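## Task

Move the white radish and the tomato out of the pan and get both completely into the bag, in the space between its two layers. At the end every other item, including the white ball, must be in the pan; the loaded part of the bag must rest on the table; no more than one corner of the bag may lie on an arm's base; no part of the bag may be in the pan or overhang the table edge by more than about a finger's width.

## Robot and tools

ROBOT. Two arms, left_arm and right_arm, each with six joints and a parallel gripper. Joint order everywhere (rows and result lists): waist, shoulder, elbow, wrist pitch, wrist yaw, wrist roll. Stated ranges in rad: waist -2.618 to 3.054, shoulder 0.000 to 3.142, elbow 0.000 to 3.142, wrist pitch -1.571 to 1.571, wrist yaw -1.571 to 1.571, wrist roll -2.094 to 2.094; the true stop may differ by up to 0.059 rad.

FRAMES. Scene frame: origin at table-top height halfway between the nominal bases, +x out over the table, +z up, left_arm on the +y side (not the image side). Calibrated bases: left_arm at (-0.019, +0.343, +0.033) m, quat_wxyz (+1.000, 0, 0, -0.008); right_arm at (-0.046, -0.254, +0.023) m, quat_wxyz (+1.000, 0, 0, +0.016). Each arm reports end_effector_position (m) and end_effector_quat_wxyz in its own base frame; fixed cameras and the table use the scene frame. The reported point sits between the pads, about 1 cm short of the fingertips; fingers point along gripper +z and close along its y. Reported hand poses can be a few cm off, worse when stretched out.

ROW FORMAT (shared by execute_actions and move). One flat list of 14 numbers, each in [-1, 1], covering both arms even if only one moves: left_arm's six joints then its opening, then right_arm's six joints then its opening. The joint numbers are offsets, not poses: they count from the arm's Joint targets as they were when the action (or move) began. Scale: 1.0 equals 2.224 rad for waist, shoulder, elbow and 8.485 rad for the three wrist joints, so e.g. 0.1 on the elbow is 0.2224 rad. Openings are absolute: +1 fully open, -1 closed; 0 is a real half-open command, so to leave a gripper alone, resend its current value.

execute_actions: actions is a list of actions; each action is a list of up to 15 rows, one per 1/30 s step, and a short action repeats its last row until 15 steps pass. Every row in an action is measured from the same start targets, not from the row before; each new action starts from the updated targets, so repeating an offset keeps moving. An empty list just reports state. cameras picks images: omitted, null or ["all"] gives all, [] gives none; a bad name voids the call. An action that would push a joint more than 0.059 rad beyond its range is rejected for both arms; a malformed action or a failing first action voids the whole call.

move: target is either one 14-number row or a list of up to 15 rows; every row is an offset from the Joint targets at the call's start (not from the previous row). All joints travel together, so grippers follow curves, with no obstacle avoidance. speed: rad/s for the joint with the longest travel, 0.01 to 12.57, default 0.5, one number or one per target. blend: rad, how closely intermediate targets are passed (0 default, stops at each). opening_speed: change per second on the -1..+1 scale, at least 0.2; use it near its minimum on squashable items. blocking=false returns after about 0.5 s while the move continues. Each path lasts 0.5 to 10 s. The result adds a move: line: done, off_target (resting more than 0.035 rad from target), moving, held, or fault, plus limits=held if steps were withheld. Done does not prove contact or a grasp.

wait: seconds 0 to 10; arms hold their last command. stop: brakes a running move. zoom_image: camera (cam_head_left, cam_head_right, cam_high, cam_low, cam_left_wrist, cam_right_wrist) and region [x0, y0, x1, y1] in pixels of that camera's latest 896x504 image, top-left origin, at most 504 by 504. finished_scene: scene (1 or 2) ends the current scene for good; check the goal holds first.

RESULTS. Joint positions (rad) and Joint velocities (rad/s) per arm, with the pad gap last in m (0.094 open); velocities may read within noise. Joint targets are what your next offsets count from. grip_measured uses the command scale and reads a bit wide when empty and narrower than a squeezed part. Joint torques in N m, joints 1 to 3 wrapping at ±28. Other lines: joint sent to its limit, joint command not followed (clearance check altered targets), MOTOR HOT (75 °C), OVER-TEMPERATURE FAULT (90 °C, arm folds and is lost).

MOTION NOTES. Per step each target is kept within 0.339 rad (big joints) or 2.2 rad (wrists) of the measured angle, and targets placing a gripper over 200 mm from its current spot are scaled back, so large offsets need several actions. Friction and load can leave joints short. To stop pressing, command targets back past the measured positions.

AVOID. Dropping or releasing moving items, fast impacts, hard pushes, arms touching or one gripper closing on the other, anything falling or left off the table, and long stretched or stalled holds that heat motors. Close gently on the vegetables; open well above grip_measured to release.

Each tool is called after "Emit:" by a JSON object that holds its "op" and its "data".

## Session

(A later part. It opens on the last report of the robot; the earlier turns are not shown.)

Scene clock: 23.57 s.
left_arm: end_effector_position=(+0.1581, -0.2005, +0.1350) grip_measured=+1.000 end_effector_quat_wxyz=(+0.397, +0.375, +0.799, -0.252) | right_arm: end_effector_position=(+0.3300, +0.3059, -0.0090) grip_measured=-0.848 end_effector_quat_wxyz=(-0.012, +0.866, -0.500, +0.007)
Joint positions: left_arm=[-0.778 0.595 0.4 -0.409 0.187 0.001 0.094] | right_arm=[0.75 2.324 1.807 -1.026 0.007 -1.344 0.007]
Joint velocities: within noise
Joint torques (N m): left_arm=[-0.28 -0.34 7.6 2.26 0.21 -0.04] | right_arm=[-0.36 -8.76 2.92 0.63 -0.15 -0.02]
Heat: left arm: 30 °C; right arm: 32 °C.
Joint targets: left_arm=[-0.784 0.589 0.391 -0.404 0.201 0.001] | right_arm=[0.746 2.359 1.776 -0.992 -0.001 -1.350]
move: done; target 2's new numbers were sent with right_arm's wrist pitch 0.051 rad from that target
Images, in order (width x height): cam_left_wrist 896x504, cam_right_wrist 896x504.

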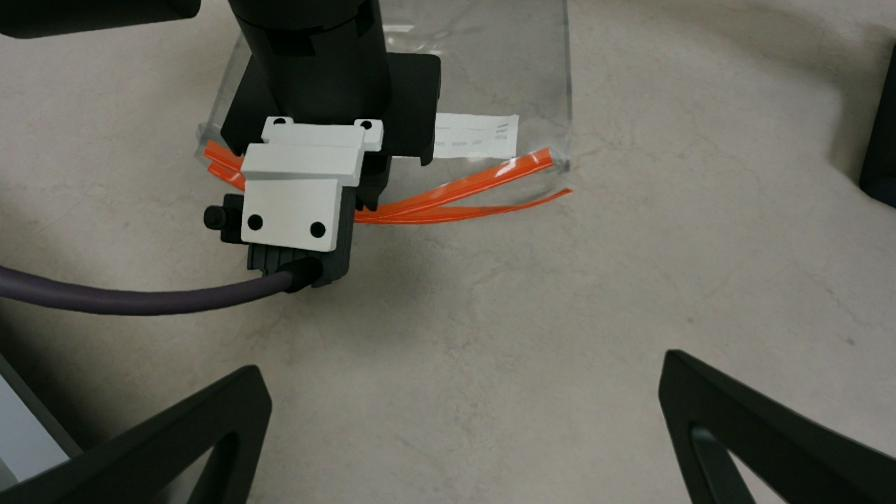

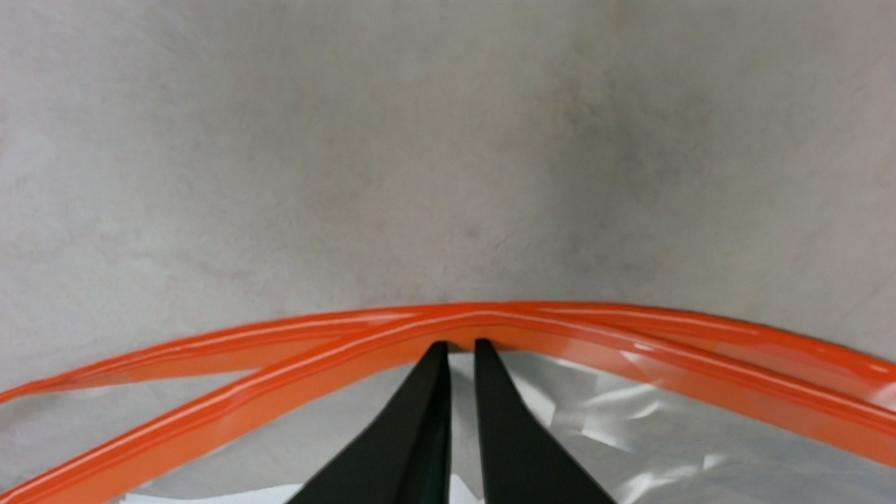

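Emit:
{"op": "move", "data": {"target": [[0,0,0,0,0,0,1,0,0,0,0,0,0,-1],[0,0,0,0,0,0,1,0,-0.0274,0.145,-0.0447,0,0,-1]], "speed": 0.15, "opening_speed": 0.3}}

Scene clock: 27.63 s.
left_arm: end_effector_position=(+0.1581, -0.2005, +0.1350) grip_measured=+1.000 end_effector_quat_wxyz=(+0.397, +0.375, +0.799, -0.252) | right_arm: end_effector_position=(+0.3240, +0.3003, +0.0574) grip_measured=-0.991 end_effector_quat_wxyz=(+0.023, +0.866, -0.500, -0.003)
Joint positions: left_arm=[-0.778 0.595 0.4 -0.409 0.187 0.001 0.094] | right_arm=[0.75 2.324 2.072 -1.364 0.007 -1.344 0]
Joint velocities: within noise
Joint torques (N m): left_arm=[-0.32 -0.34 7.66 2.25 0.2 -0.05] | right_arm=[-0.38 -14.16 8.36 0.03 -0.16 -0.02]
Heat: left arm: 31 °C; right arm: 32 °C.
Joint targets: left_arm=[-0.784 0.589 0.391 -0.404 0.201 0.001] | right_arm=[0.746 2.298 2.098 -1.372 -0.001 -1.350]
move: done

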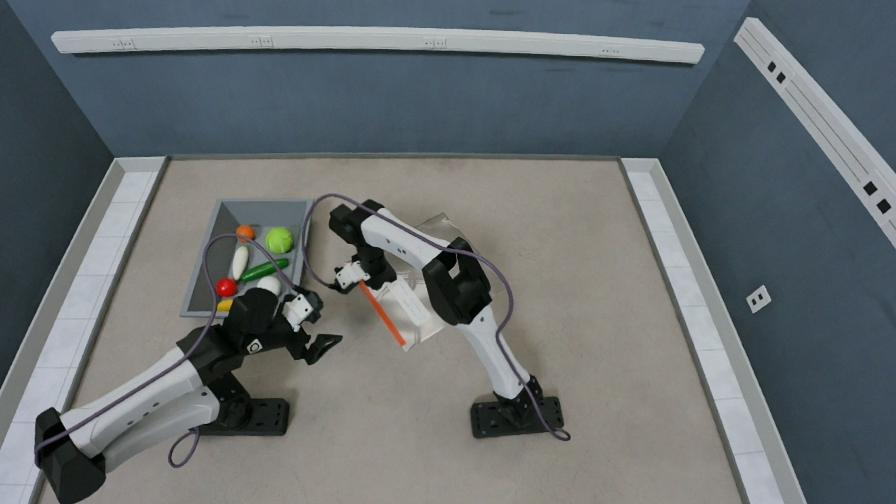

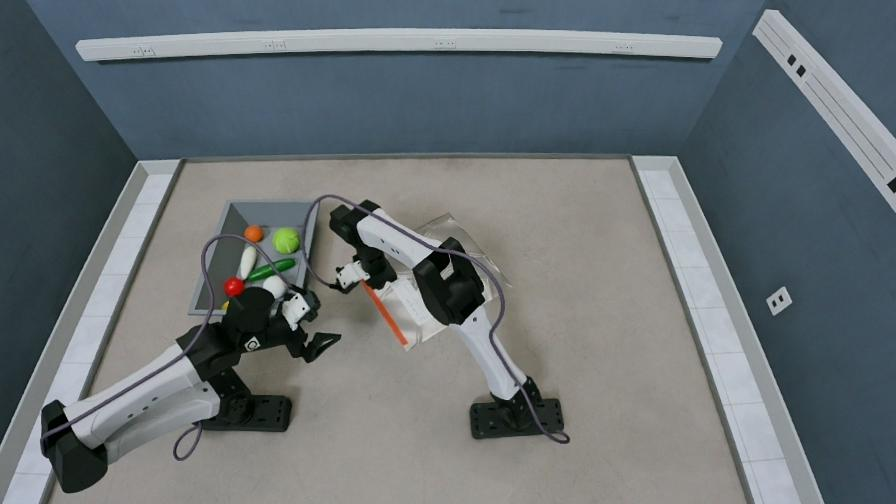

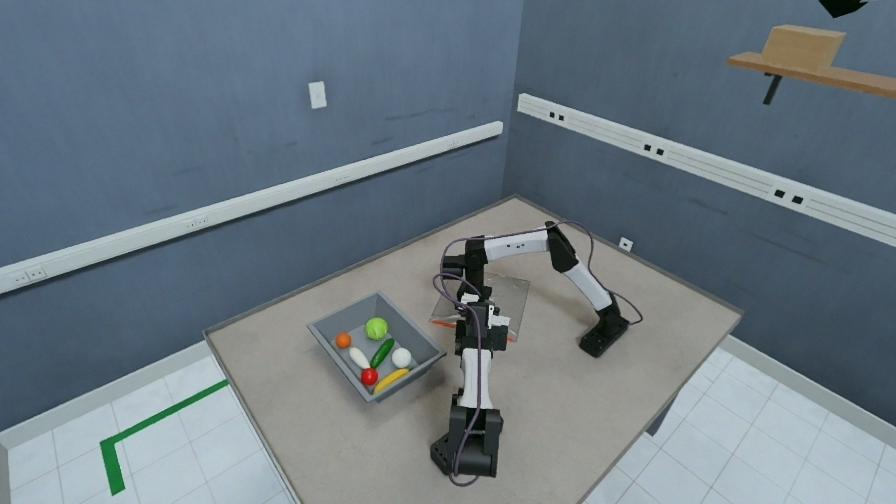

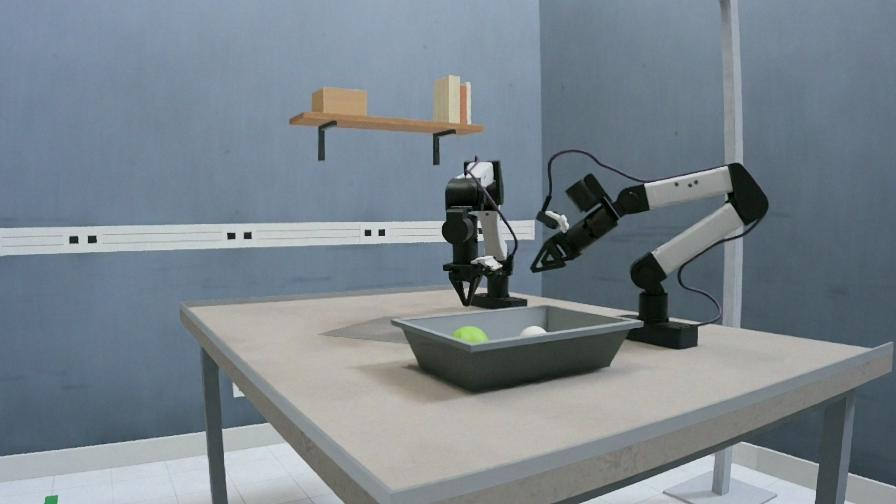

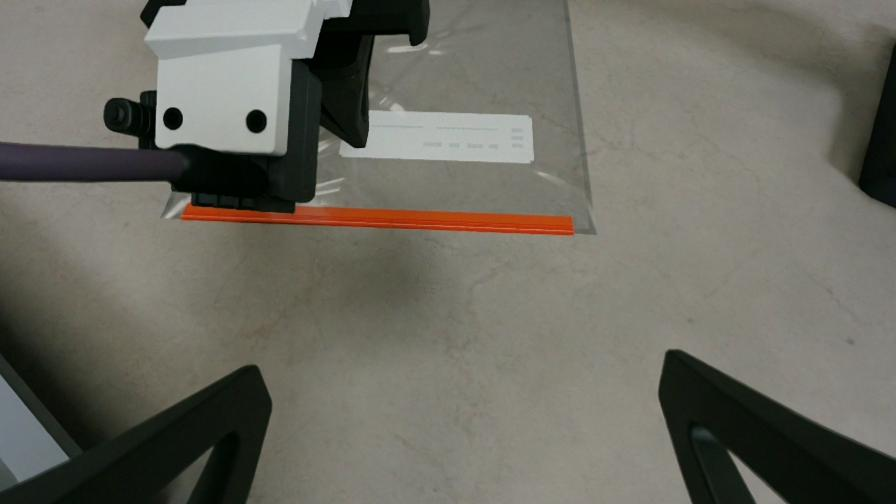

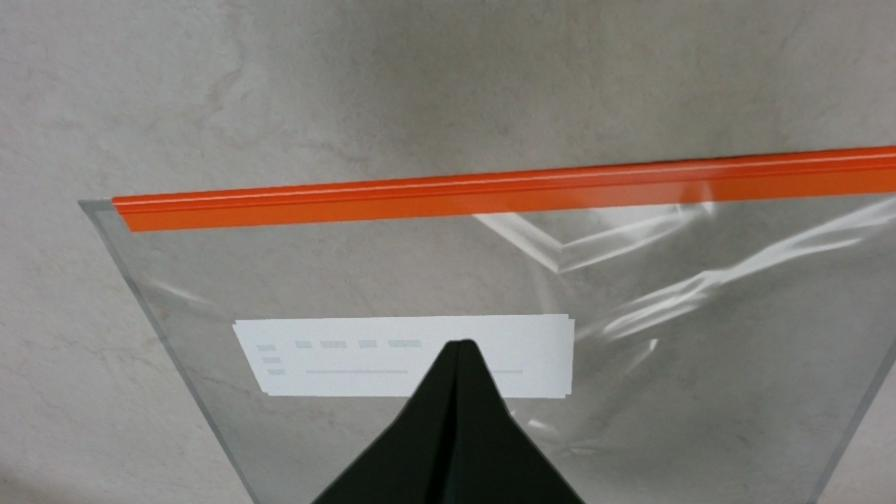

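Emit:
{"op": "move", "data": {"target": [[0,0,0,0,0,0,1,0,0.0205,-0.108,0.0335,0,0,0.1],[0,0,0,0,0,0,1,0,0.0290,-0.152,0.0470,0,0,0.1],[0,0,0,0,0,0,1,0,0.0290,-0.152,0.0470,0,0,-1]], "speed": [0.4,0.15,0.15], "opening_speed": 0.5, "cameras": ["cam_left_wrist","cam_right_wrist"]}}

Scene clock: 32.97 s.
left_arm: end_effector_position=(+0.1581, -0.2005, +0.1350) grip_measured=+1.000 end_effector_quat_wxyz=(+0.397, +0.375, +0.799, -0.252) | right_arm: end_effector_position=(+0.3295, +0.3055, -0.0090) grip_measured=-0.990 end_effector_quat_wxyz=(-0.014, +0.866, -0.500, +0.008)
Joint positions: left_arm=[-0.778 0.595 0.4 -0.409 0.187 0.001 0.094] | right_arm=[0.75 2.317 1.794 -1.015 0.006 -1.345 0]
Joint velocities: within noise
Joint torques (N m): left_arm=[-0.27 -0.32 7.62 2.26 0.2 -0.05] | right_arm=[-0.38 -7.75 2.69 0.72 -0.15 -0.01]
Heat: left arm: 31 °C; right arm: 33 °C.
Joint targets: left_arm=[-0.784 0.589 0.391 -0.404 0.201 0.001] | right_arm=[0.746 2.363 1.760 -0.973 -0.001 -1.350]
move: off_target (right_arm); target 3's new numbers were sent with right_arm's wrist pitch 0.081 rad from that target; right_arm: the shoulder is farthest, 0.045 rad from its target
Images, in order (width x height): cam_left_wrist 896x504, cam_right_wrist 896x504.

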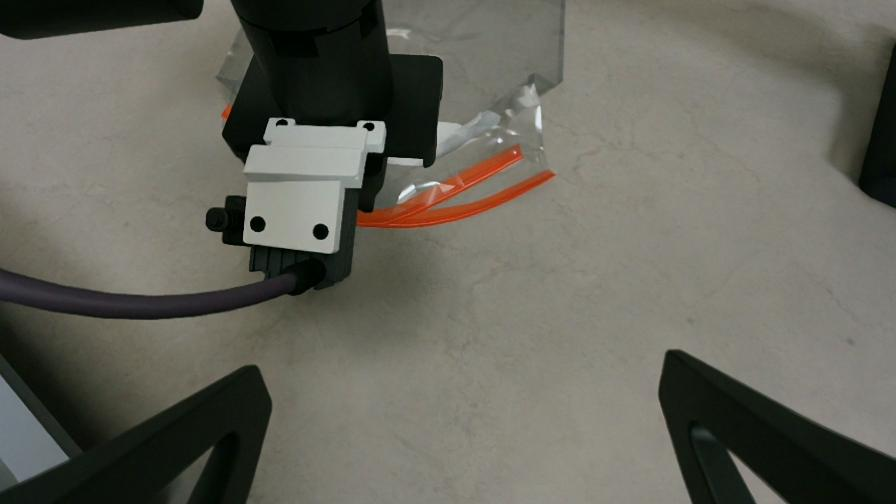

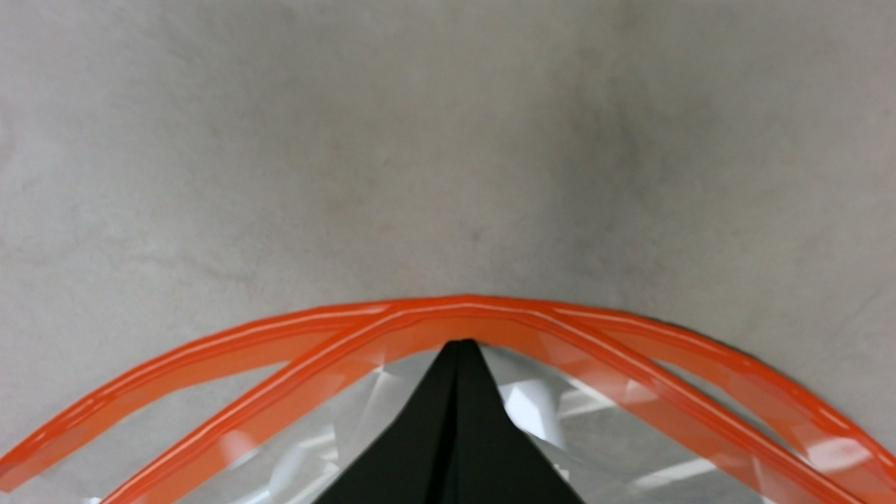

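Emit:
{"op": "move", "data": {"target": [0,0,0,0,0,0,1,0,-0.018,0.095,-0.029,0,0,-1], "speed": 0.12, "cameras": ["cam_left_wrist","cam_right_wrist"]}}

Scene clock: 35.77 s.
left_arm: end_effector_position=(+0.1581, -0.2005, +0.1350) grip_measured=+1.000 end_effector_quat_wxyz=(+0.397, +0.375, +0.799, -0.252) | right_arm: end_effector_position=(+0.3266, +0.3028, +0.0241) grip_measured=-0.990 end_effector_quat_wxyz=(+0.012, +0.866, -0.500, +0.000)
Joint positions: left_arm=[-0.778 0.595 0.4 -0.409 0.187 0.001 0.094] | right_arm=[0.75 2.327 1.945 -1.211 0.006 -1.345 0]
Joint velocities: within noise
Joint torques (N m): left_arm=[-0.29 -0.35 7.65 2.26 0.2 -0.05] | right_arm=[-0.38 -12.26 8.38 0.09 -0.15 -0.02]
Heat: left arm: 31 °C; right arm: 34 °C.
Joint targets: left_arm=[-0.784 0.589 0.391 -0.404 0.201 0.001] | right_arm=[0.746 2.323 1.972 -1.219 -0.001 -1.350]
move: done
Images, in order (width x height): cam_left_wrist 896x504, cam_right_wrist 896x504.

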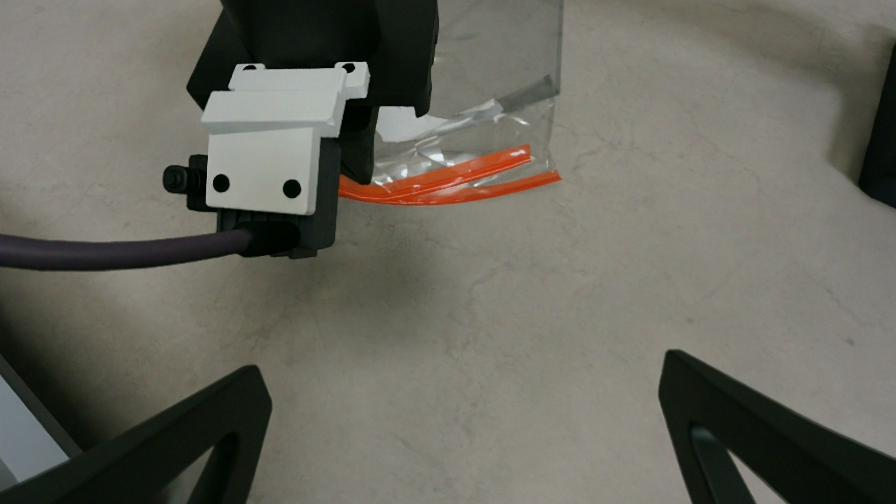

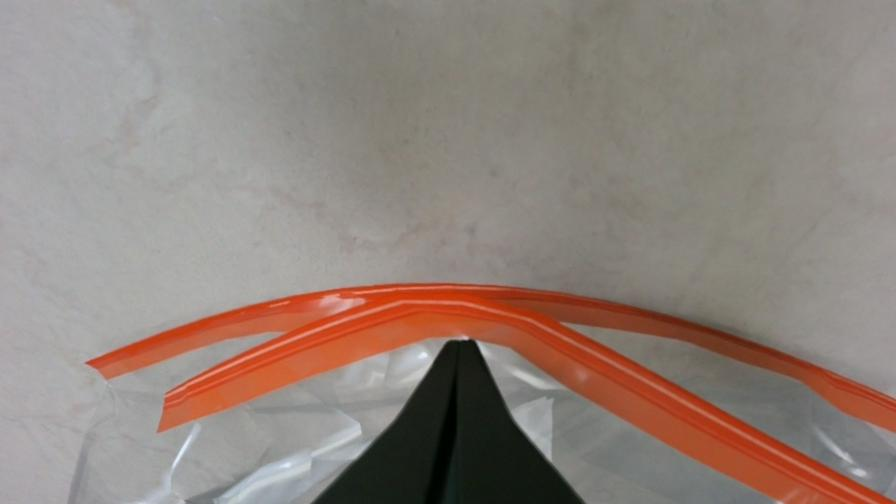

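Emit:
{"op": "move", "data": {"target": [0,0,0,0,0,0,1,0,-0.0036,0.122,-0.033,0,0,-1], "speed": 0.15}}

Emit:
{"op": "zoom_image", "data": {"camera": "cam_high", "region": [400, 230, 580, 370]}}

Emit:
{"op": "zoom_image", "data": {"camera": "cam_low", "region": [300, 230, 580, 390]}}

Scene clock: 38.53 s.
left_arm: end_effector_position=(+0.1581, -0.2005, +0.1350) grip_measured=+1.000 end_effector_quat_wxyz=(+0.397, +0.375, +0.799, -0.252) | right_arm: end_effector_position=(+0.3254, +0.3017, +0.0924) grip_measured=-0.990 end_effector_quat_wxyz=(+0.016, +0.866, -0.500, -0.001)
Joint positions: left_arm=[-0.778 0.595 0.4 -0.409 0.187 0.001 0.094] | right_arm=[0.75 2.327 2.217 -1.491 0.006 -1.345 0]
Joint velocities: within noise
Joint torques (N m): left_arm=[-0.31 -0.35 7.62 2.26 0.22 -0.04] | right_arm=[-0.38 -12.93 8.31 0.15 -0.15 -0.02]
Heat: left arm: 32 °C; right arm: 36 °C.
Joint targets: left_arm=[-0.784 0.589 0.391 -0.404 0.201 0.001] | right_arm=[0.746 2.315 2.243 -1.499 -0.001 -1.350]
move: done

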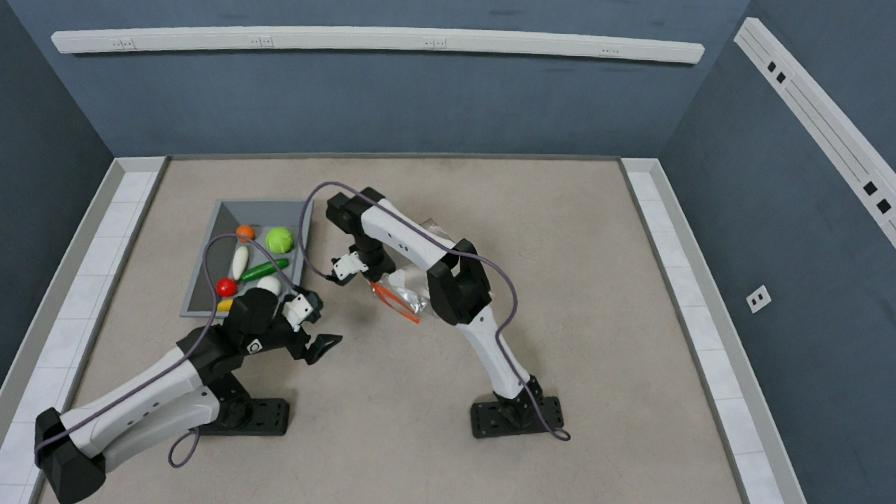

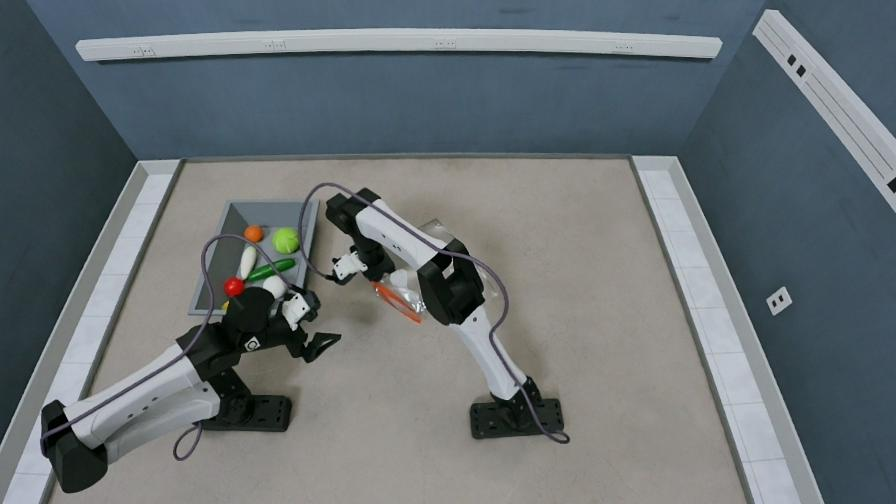

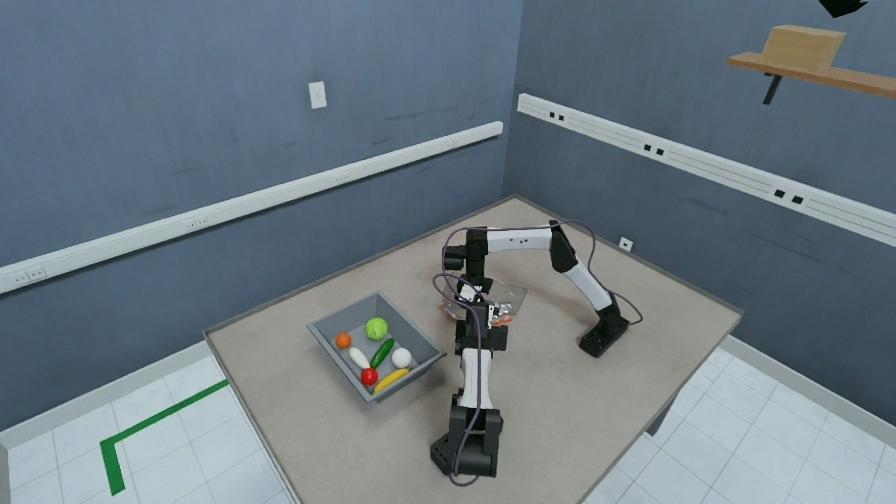

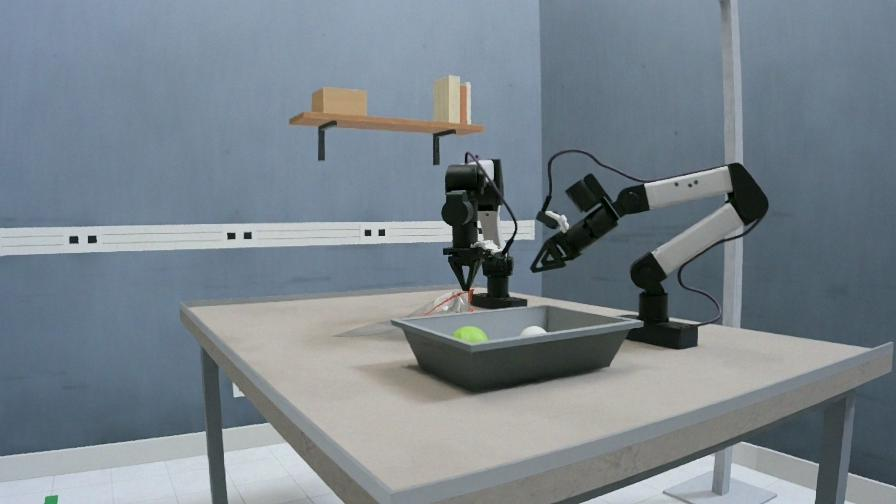

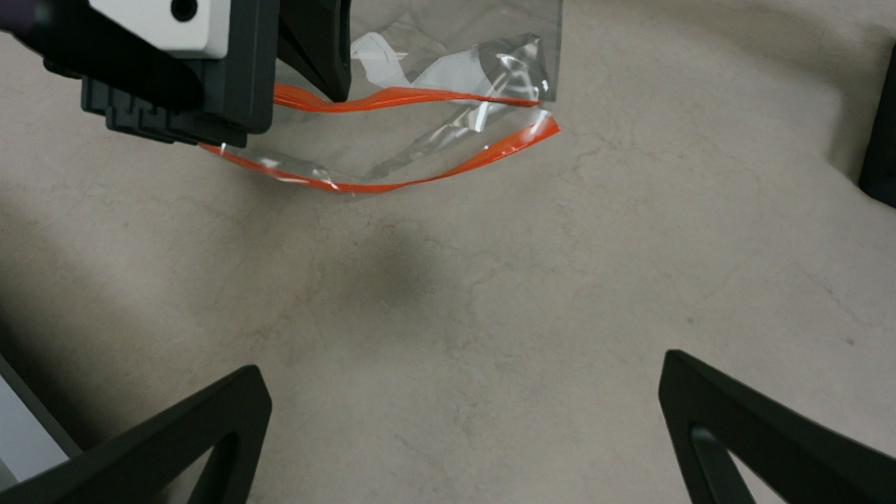

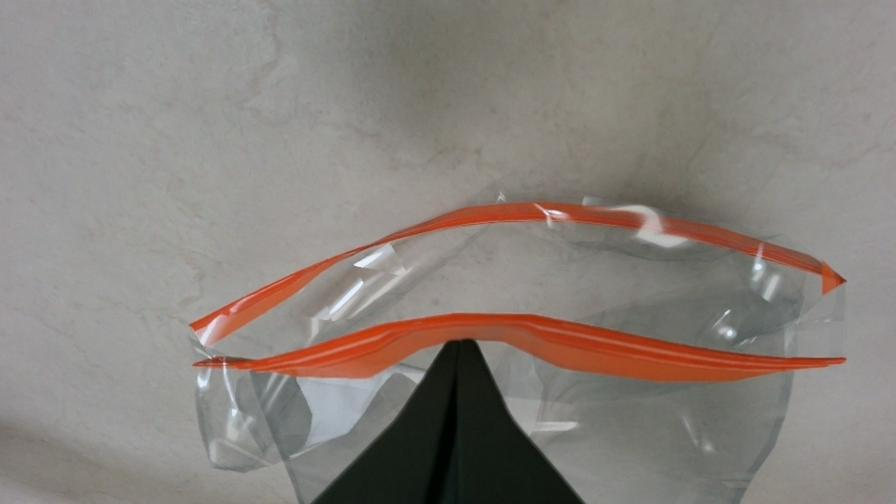

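Scaled by 2.800 from the camera's 896x504 image, which has a finer 1280x720 frame.

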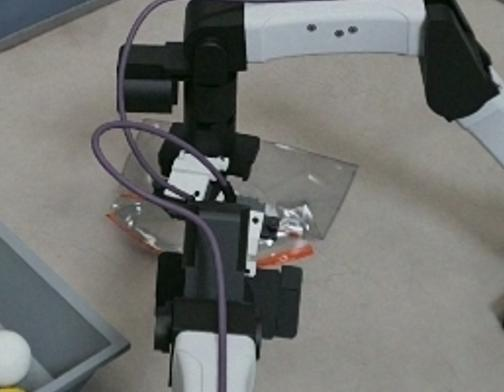

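Scaled by 1.800 from the camera's 896x504 image, which has a finer 1280x720 frame.

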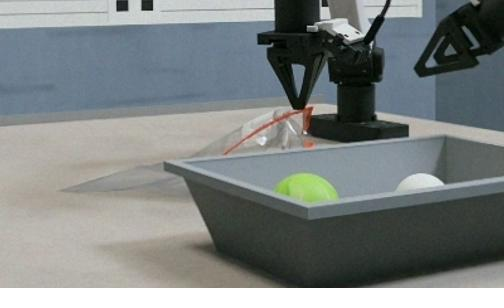

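Emit:
{"op": "move", "data": {"target": [0,0,0,0,0,0,1,-0.1142,-0.0378,-0.1335,0.0251,-0.0824,-0.026,-1], "speed": 0.3, "cameras": ["cam_left_wrist","cam_right_wrist","cam_head_left","cam_low"]}}

Scene clock: 43.27 s.
left_arm: end_effector_position=(+0.1581, -0.2005, +0.1350) grip_measured=+1.000 end_effector_quat_wxyz=(+0.397, +0.375, +0.799, -0.252) | right_arm: end_effector_position=(+0.3282, +0.3007, +0.0798) grip_measured=-0.990 end_effector_quat_wxyz=(-0.144, +0.801, -0.495, -0.305)
Joint positions: left_arm=[-0.778 0.595 0.4 -0.409 0.187 0.001 0.094] | right_arm=[0.495 2.292 1.951 -1.295 -0.685 -1.563 0]
Joint velocities: within noise
Joint torques (N m): left_arm=[-0.28 -0.36 7.64 2.26 0.2 -0.04] | right_arm=[-0.25 -16.95 5.42 0.2 -0.52 -0.04]
Heat: left arm: 32 °C; right arm: 39 °C.
Joint targets: left_arm=[-0.784 0.589 0.391 -0.404 0.201 0.001] | right_arm=[0.492 2.230 1.946 -1.286 -0.700 -1.571]
move: off_target (right_arm); right_arm: the shoulder is farthest, 0.061 rad from its target
Images, in order (width x height): cam_head_left 896x504, cam_low 896x504, cam_left_wrist 896x504, cam_right_wrist 896x504.

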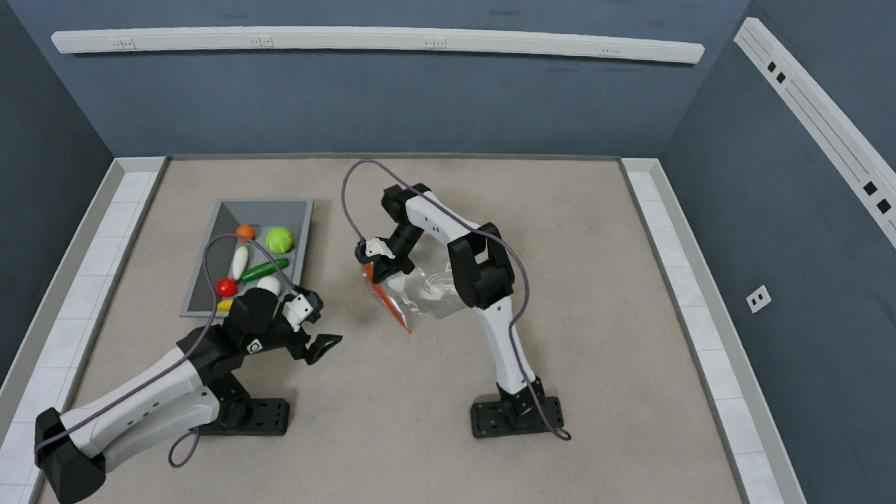

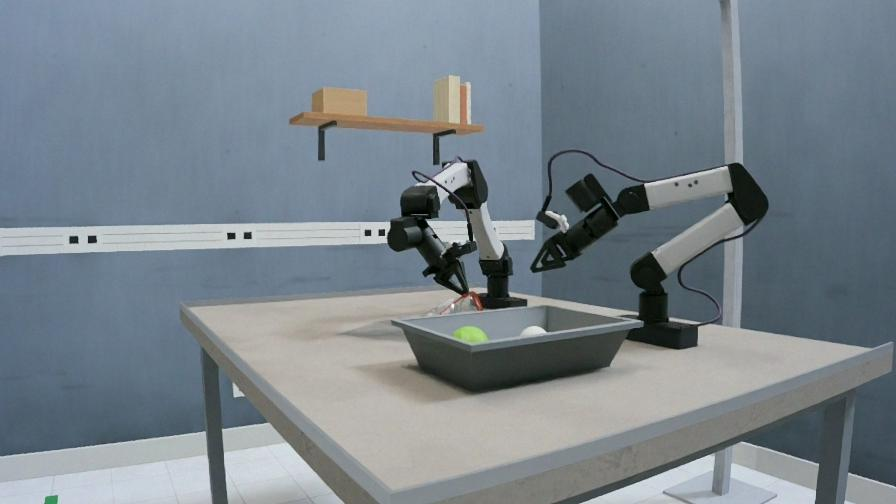

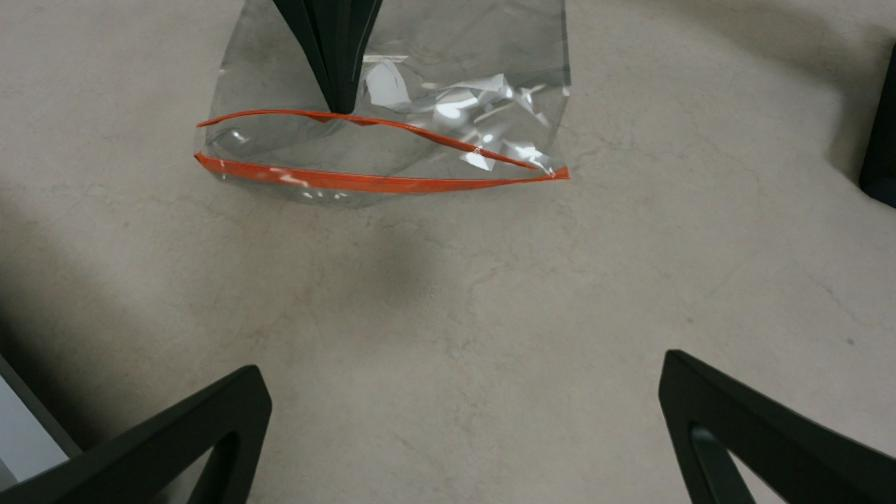

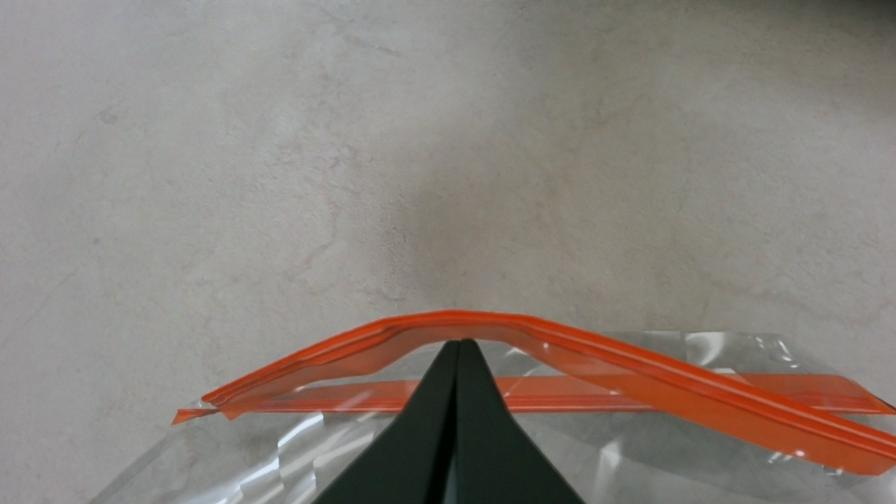

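Emit:
{"op": "move", "data": {"target": [[0.3525,0.23,0.274,-0.035,-0.0237,0,1,0,0,0,0,0,0,-1],[0.420,0.425,0.2716,-0.0185,-0.0237,0,0.15,0,0,0,0,0,0,-1]], "speed": 1.0, "blend": 0.15, "cameras": ["cam_left_wrist","cam_head_left"]}}

Scene clock: 46.70 s.
left_arm: end_effector_position=(+0.3548, +0.0501, +0.0809) grip_measured=+0.152 end_effector_quat_wxyz=(+0.227, -0.069, +0.971, +0.010) | right_arm: end_effector_position=(+0.3282, +0.3009, +0.0799) grip_measured=-0.990 end_effector_quat_wxyz=(-0.145, +0.801, -0.494, -0.305)
Joint positions: left_arm=[0.147 1.53 0.985 -0.568 0.014 0.001 0.054] | right_arm=[0.495 2.292 1.951 -1.295 -0.686 -1.564 0]
Joint velocities: within noise
Joint torques (N m): left_arm=[0.5 -5.87 8.58 1.51 -0.11 -0.05] | right_arm=[-0.28 -16.94 5.41 0.2 -0.53 -0.04]
Heat: left arm: 32 °C; right arm: 42 °C.
Joint targets: left_arm=[0.150 1.535 0.995 -0.561 0.000 0.001] | right_arm=[0.492 2.230 1.946 -1.286 -0.700 -1.571]
move: off_target (right_arm); right_arm: the shoulder is farthest, 0.062 rad from its target
Images, in order (width x height): cam_head_left 896x504, cam_left_wrist 896x504.

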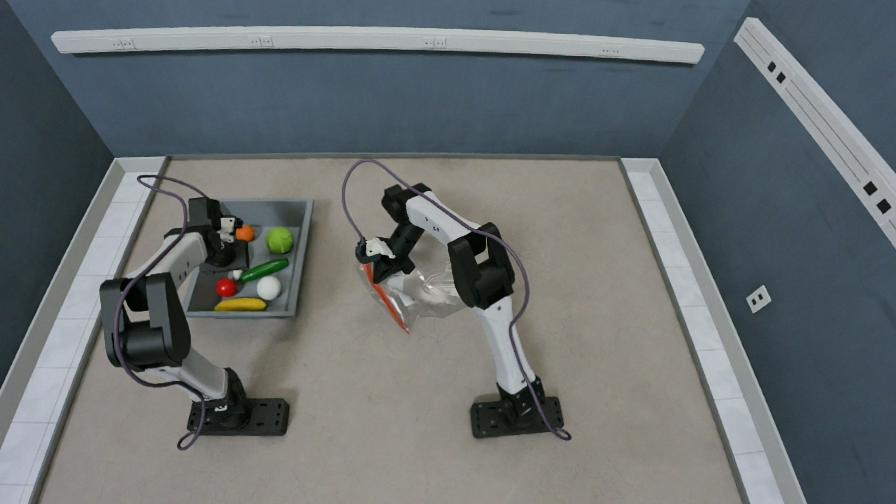

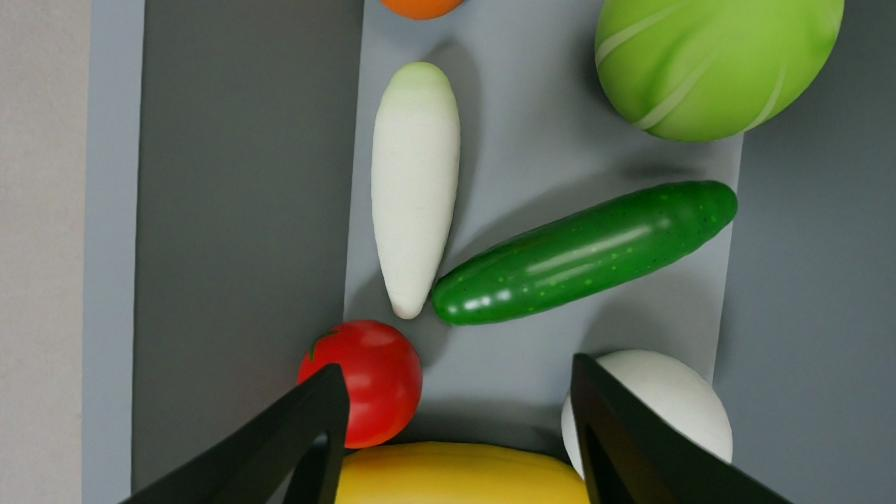

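Emit:
{"op": "move", "data": {"target": [[0.0162,0.02,0.01,0,0,0,0.08,0,0,0,0,0,0,-1],[0.0162,0.1124,-0.033,0.0382,0,0,0.08,0,0,0,0,0,0,-1]], "speed": 0.3, "cameras": ["cam_left_wrist"]}}

Scene clock: 49.53 s.
left_arm: end_effector_position=(+0.3897, +0.0700, +0.0132) grip_measured=+0.082 end_effector_quat_wxyz=(+0.241, -0.087, +0.966, +0.016) | right_arm: end_effector_position=(+0.3282, +0.3009, +0.0799) grip_measured=-0.990 end_effector_quat_wxyz=(-0.145, +0.801, -0.494, -0.305)
Joint positions: left_arm=[0.183 1.769 0.932 -0.245 0.012 0.001 0.051] | right_arm=[0.495 2.292 1.951 -1.295 -0.686 -1.564 0]
Joint velocities: within noise
Joint torques (N m): left_arm=[0.51 -6.6 5.83 1.57 -0.1 -0.06] | right_arm=[-0.28 -16.95 5.41 0.21 -0.53 -0.04]
Heat: left arm: 32 °C; right arm: 43 °C.
Joint targets: left_arm=[0.186 1.784 0.921 -0.237 0.000 0.001] | right_arm=[0.492 2.230 1.946 -1.286 -0.700 -1.571]
move: off_target (right_arm); right_arm: the shoulder is farthest, 0.062 rad from its target
Images, in order (width x height): cam_left_wrist 896x504.

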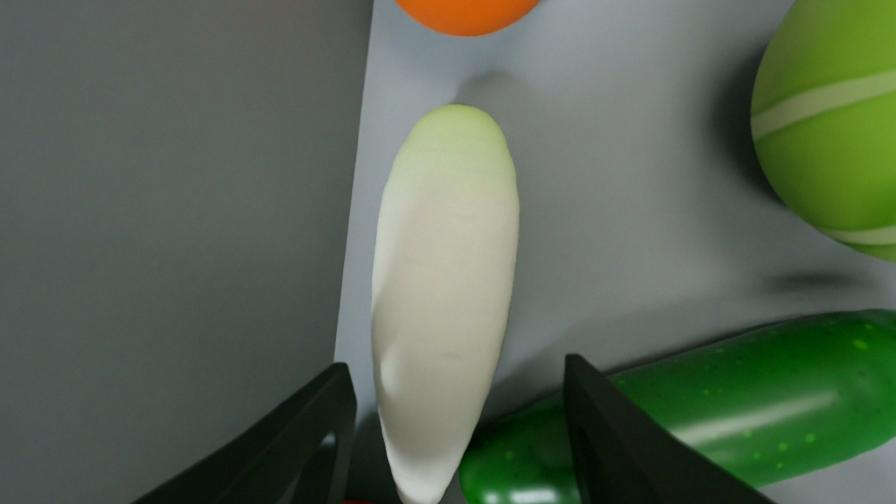

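Emit:
{"op": "move", "data": {"target": [[0.0045,0.012,-0.0157,0.0073,0,0,0.08,0,0,0,0,0,0,-1],[0.0045,0.012,-0.0157,0.0073,0,0,-0.6,0,0,0,0,0,0,-1]], "speed": 0.15, "opening_speed": 0.5, "cameras": ["cam_left_wrist"]}}

Scene clock: 52.63 s.
left_arm: end_effector_position=(+0.3924, +0.0733, +0.0034) grip_measured=-0.494 end_effector_quat_wxyz=(+0.253, -0.090, +0.963, +0.018) | right_arm: end_effector_position=(+0.3282, +0.3009, +0.0799) grip_measured=-0.990 end_effector_quat_wxyz=(-0.145, +0.801, -0.494, -0.305)
Joint positions: left_arm=[0.19 1.793 0.9 -0.165 0.012 0.001 0.024] | right_arm=[0.495 2.292 1.951 -1.295 -0.686 -1.564 0]
Joint velocities: within noise
Joint torques (N m): left_arm=[0.7 -6.43 5.24 1.41 -0.1 -0.04] | right_arm=[-0.28 -16.95 5.41 0.2 -0.53 -0.04]
Heat: left arm: 31 °C; right arm: 45 °C.
Joint targets: left_arm=[0.196 1.811 0.886 -0.175 0.000 0.001] | right_arm=[0.492 2.230 1.946 -1.286 -0.700 -1.571]
move: off_target (right_arm); right_arm: the shoulder is farthest, 0.062 rad from its target
Images, in order (width x height): cam_left_wrist 896x504.

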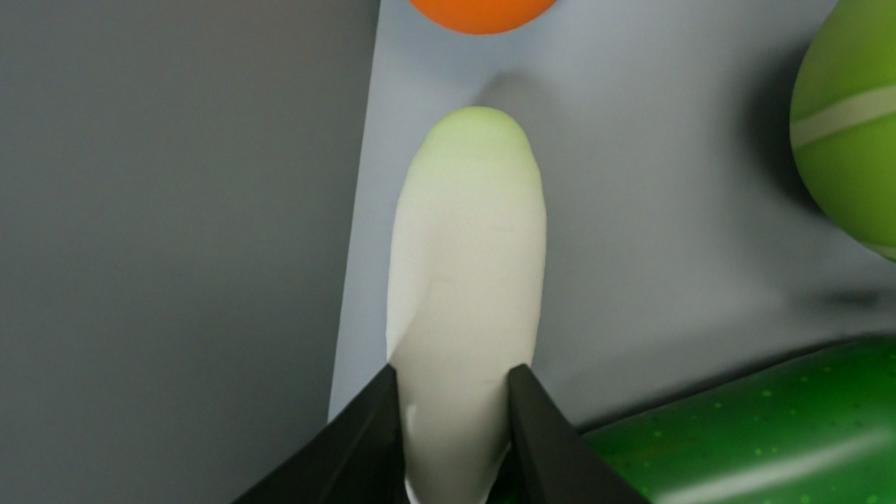

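Emit:
{"op": "move", "data": {"target": [[0,-0.0965,0.166,-0.0688,0,0,-0.65,0,0,0,0,0,0,-1],[-0.322,-0.329,-0.1097,-0.0163,0.0407,0,-0.65,0,0,0,0,0,0,-1]], "speed": [0.4,0.7], "blend": 0.1, "cameras": ["cam_left_wrist","cam_right_wrist","cam_head_left"]}}

Scene clock: 57.47 s.
left_arm: end_effector_position=(+0.2488, -0.2046, +0.1350) grip_measured=-0.506 end_effector_quat_wxyz=(+0.338, +0.294, +0.860, -0.244) | right_arm: end_effector_position=(+0.3282, +0.3009, +0.0799) grip_measured=-0.990 end_effector_quat_wxyz=(-0.145, +0.801, -0.494, -0.305)
Joint positions: left_arm=[-0.515 1.093 0.654 -0.322 0.329 0.001 0.023] | right_arm=[0.495 2.292 1.951 -1.295 -0.686 -1.564 0]
Joint velocities: within noise
Joint torques (N m): left_arm=[-0.18 -4.05 7.16 2.07 0.3 -0.04] | right_arm=[-0.27 -16.94 5.41 0.2 -0.53 -0.04]
Heat: left arm: 31 °C; right arm: 47 °C.
Joint targets: left_arm=[-0.520 1.080 0.642 -0.313 0.345 0.001] | right_arm=[0.492 2.230 1.946 -1.286 -0.700 -1.571]
move: off_target (right_arm); right_arm: the shoulder is farthest, 0.062 rad from its target
Images, in order (width x height): cam_head_left 896x504, cam_left_wrist 896x504, cam_right_wrist 896x504.

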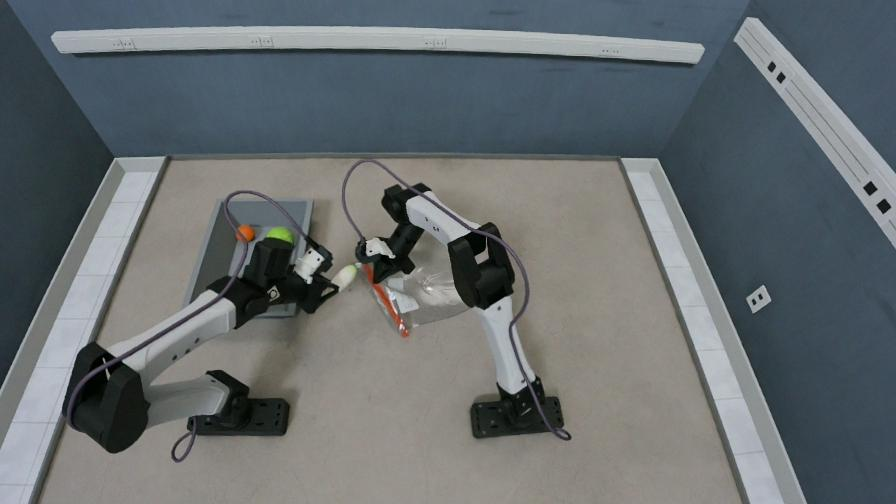

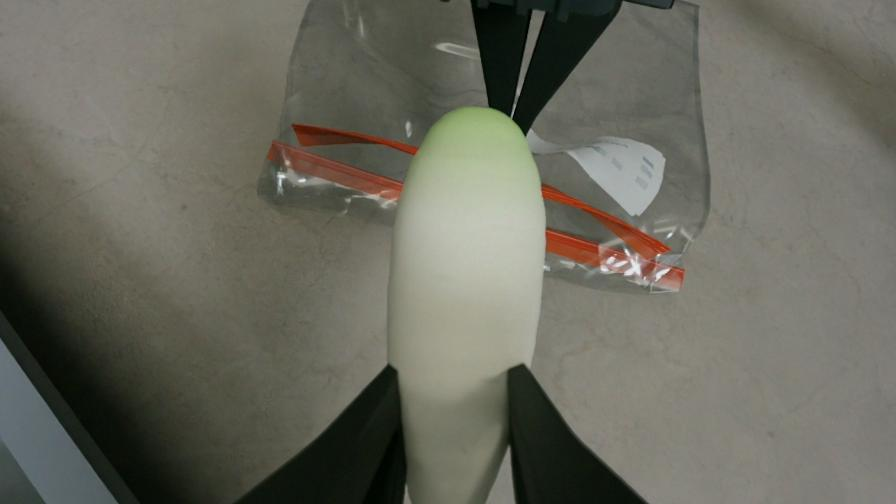

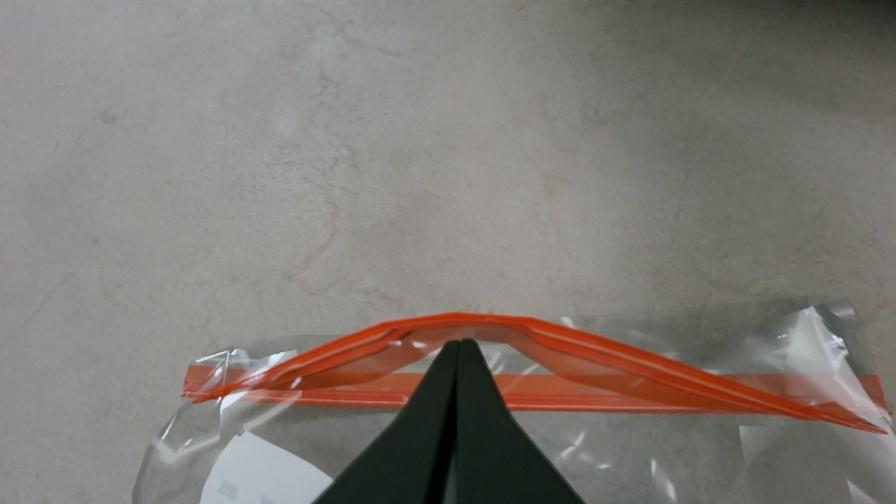

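Emit:
{"op": "move", "data": {"target": [-0.0207,0.1055,-0.1394,0.0643,0,0,-0.65,0,0,0,0,0,0,-1], "speed": 0.4, "cameras": ["cam_left_wrist","cam_right_wrist","cam_low"]}}

Scene clock: 67.83 s.
left_arm: end_effector_position=(+0.2369, -0.2140, +0.0416) grip_measured=-0.506 end_effector_quat_wxyz=(+0.341, +0.313, +0.849, -0.254) | right_arm: end_effector_position=(+0.3282, +0.3010, +0.0800) grip_measured=-0.990 end_effector_quat_wxyz=(-0.145, +0.801, -0.494, -0.305)
Joint positions: left_arm=[-0.559 1.305 0.341 0.224 0.331 0.001 0.023] | right_arm=[0.495 2.292 1.951 -1.295 -0.687 -1.564 0]
Joint velocities: within noise
Joint torques (N m): left_arm=[-0.35 -2.86 5.9 2.12 0.28 -0.03] | right_arm=[-0.29 -16.94 5.41 0.2 -0.53 -0.04]
Heat: left arm: 32 °C; right arm: 52 °C.
Joint targets: left_arm=[-0.566 1.314 0.332 0.232 0.345 0.001] | right_arm=[0.492 2.230 1.946 -1.286 -0.700 -1.571]
move: off_target (right_arm); right_arm: the shoulder is farthest, 0.062 rad from its target
Images, in order (width x height): cam_low 896x504, cam_left_wrist 896x504, cam_right_wrist 896x504.

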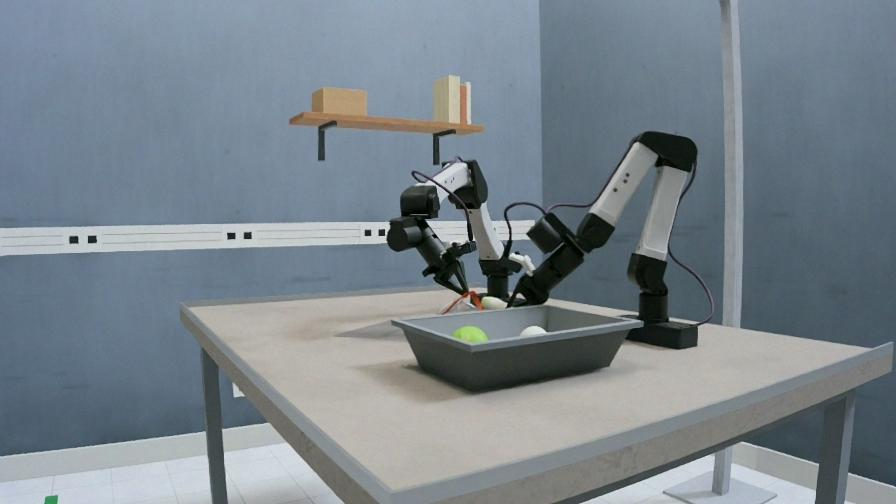

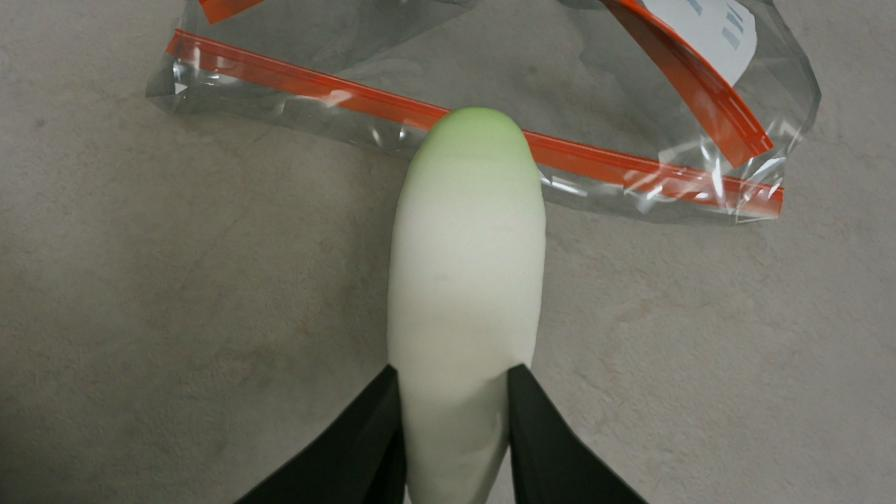

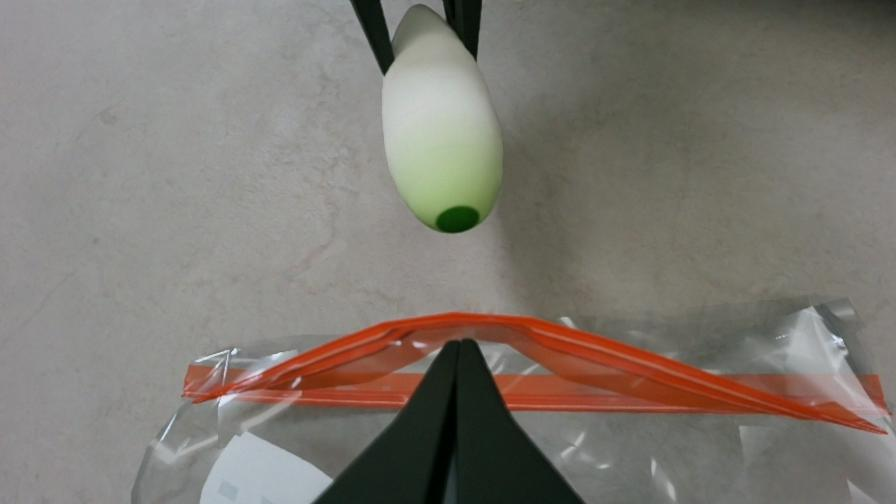

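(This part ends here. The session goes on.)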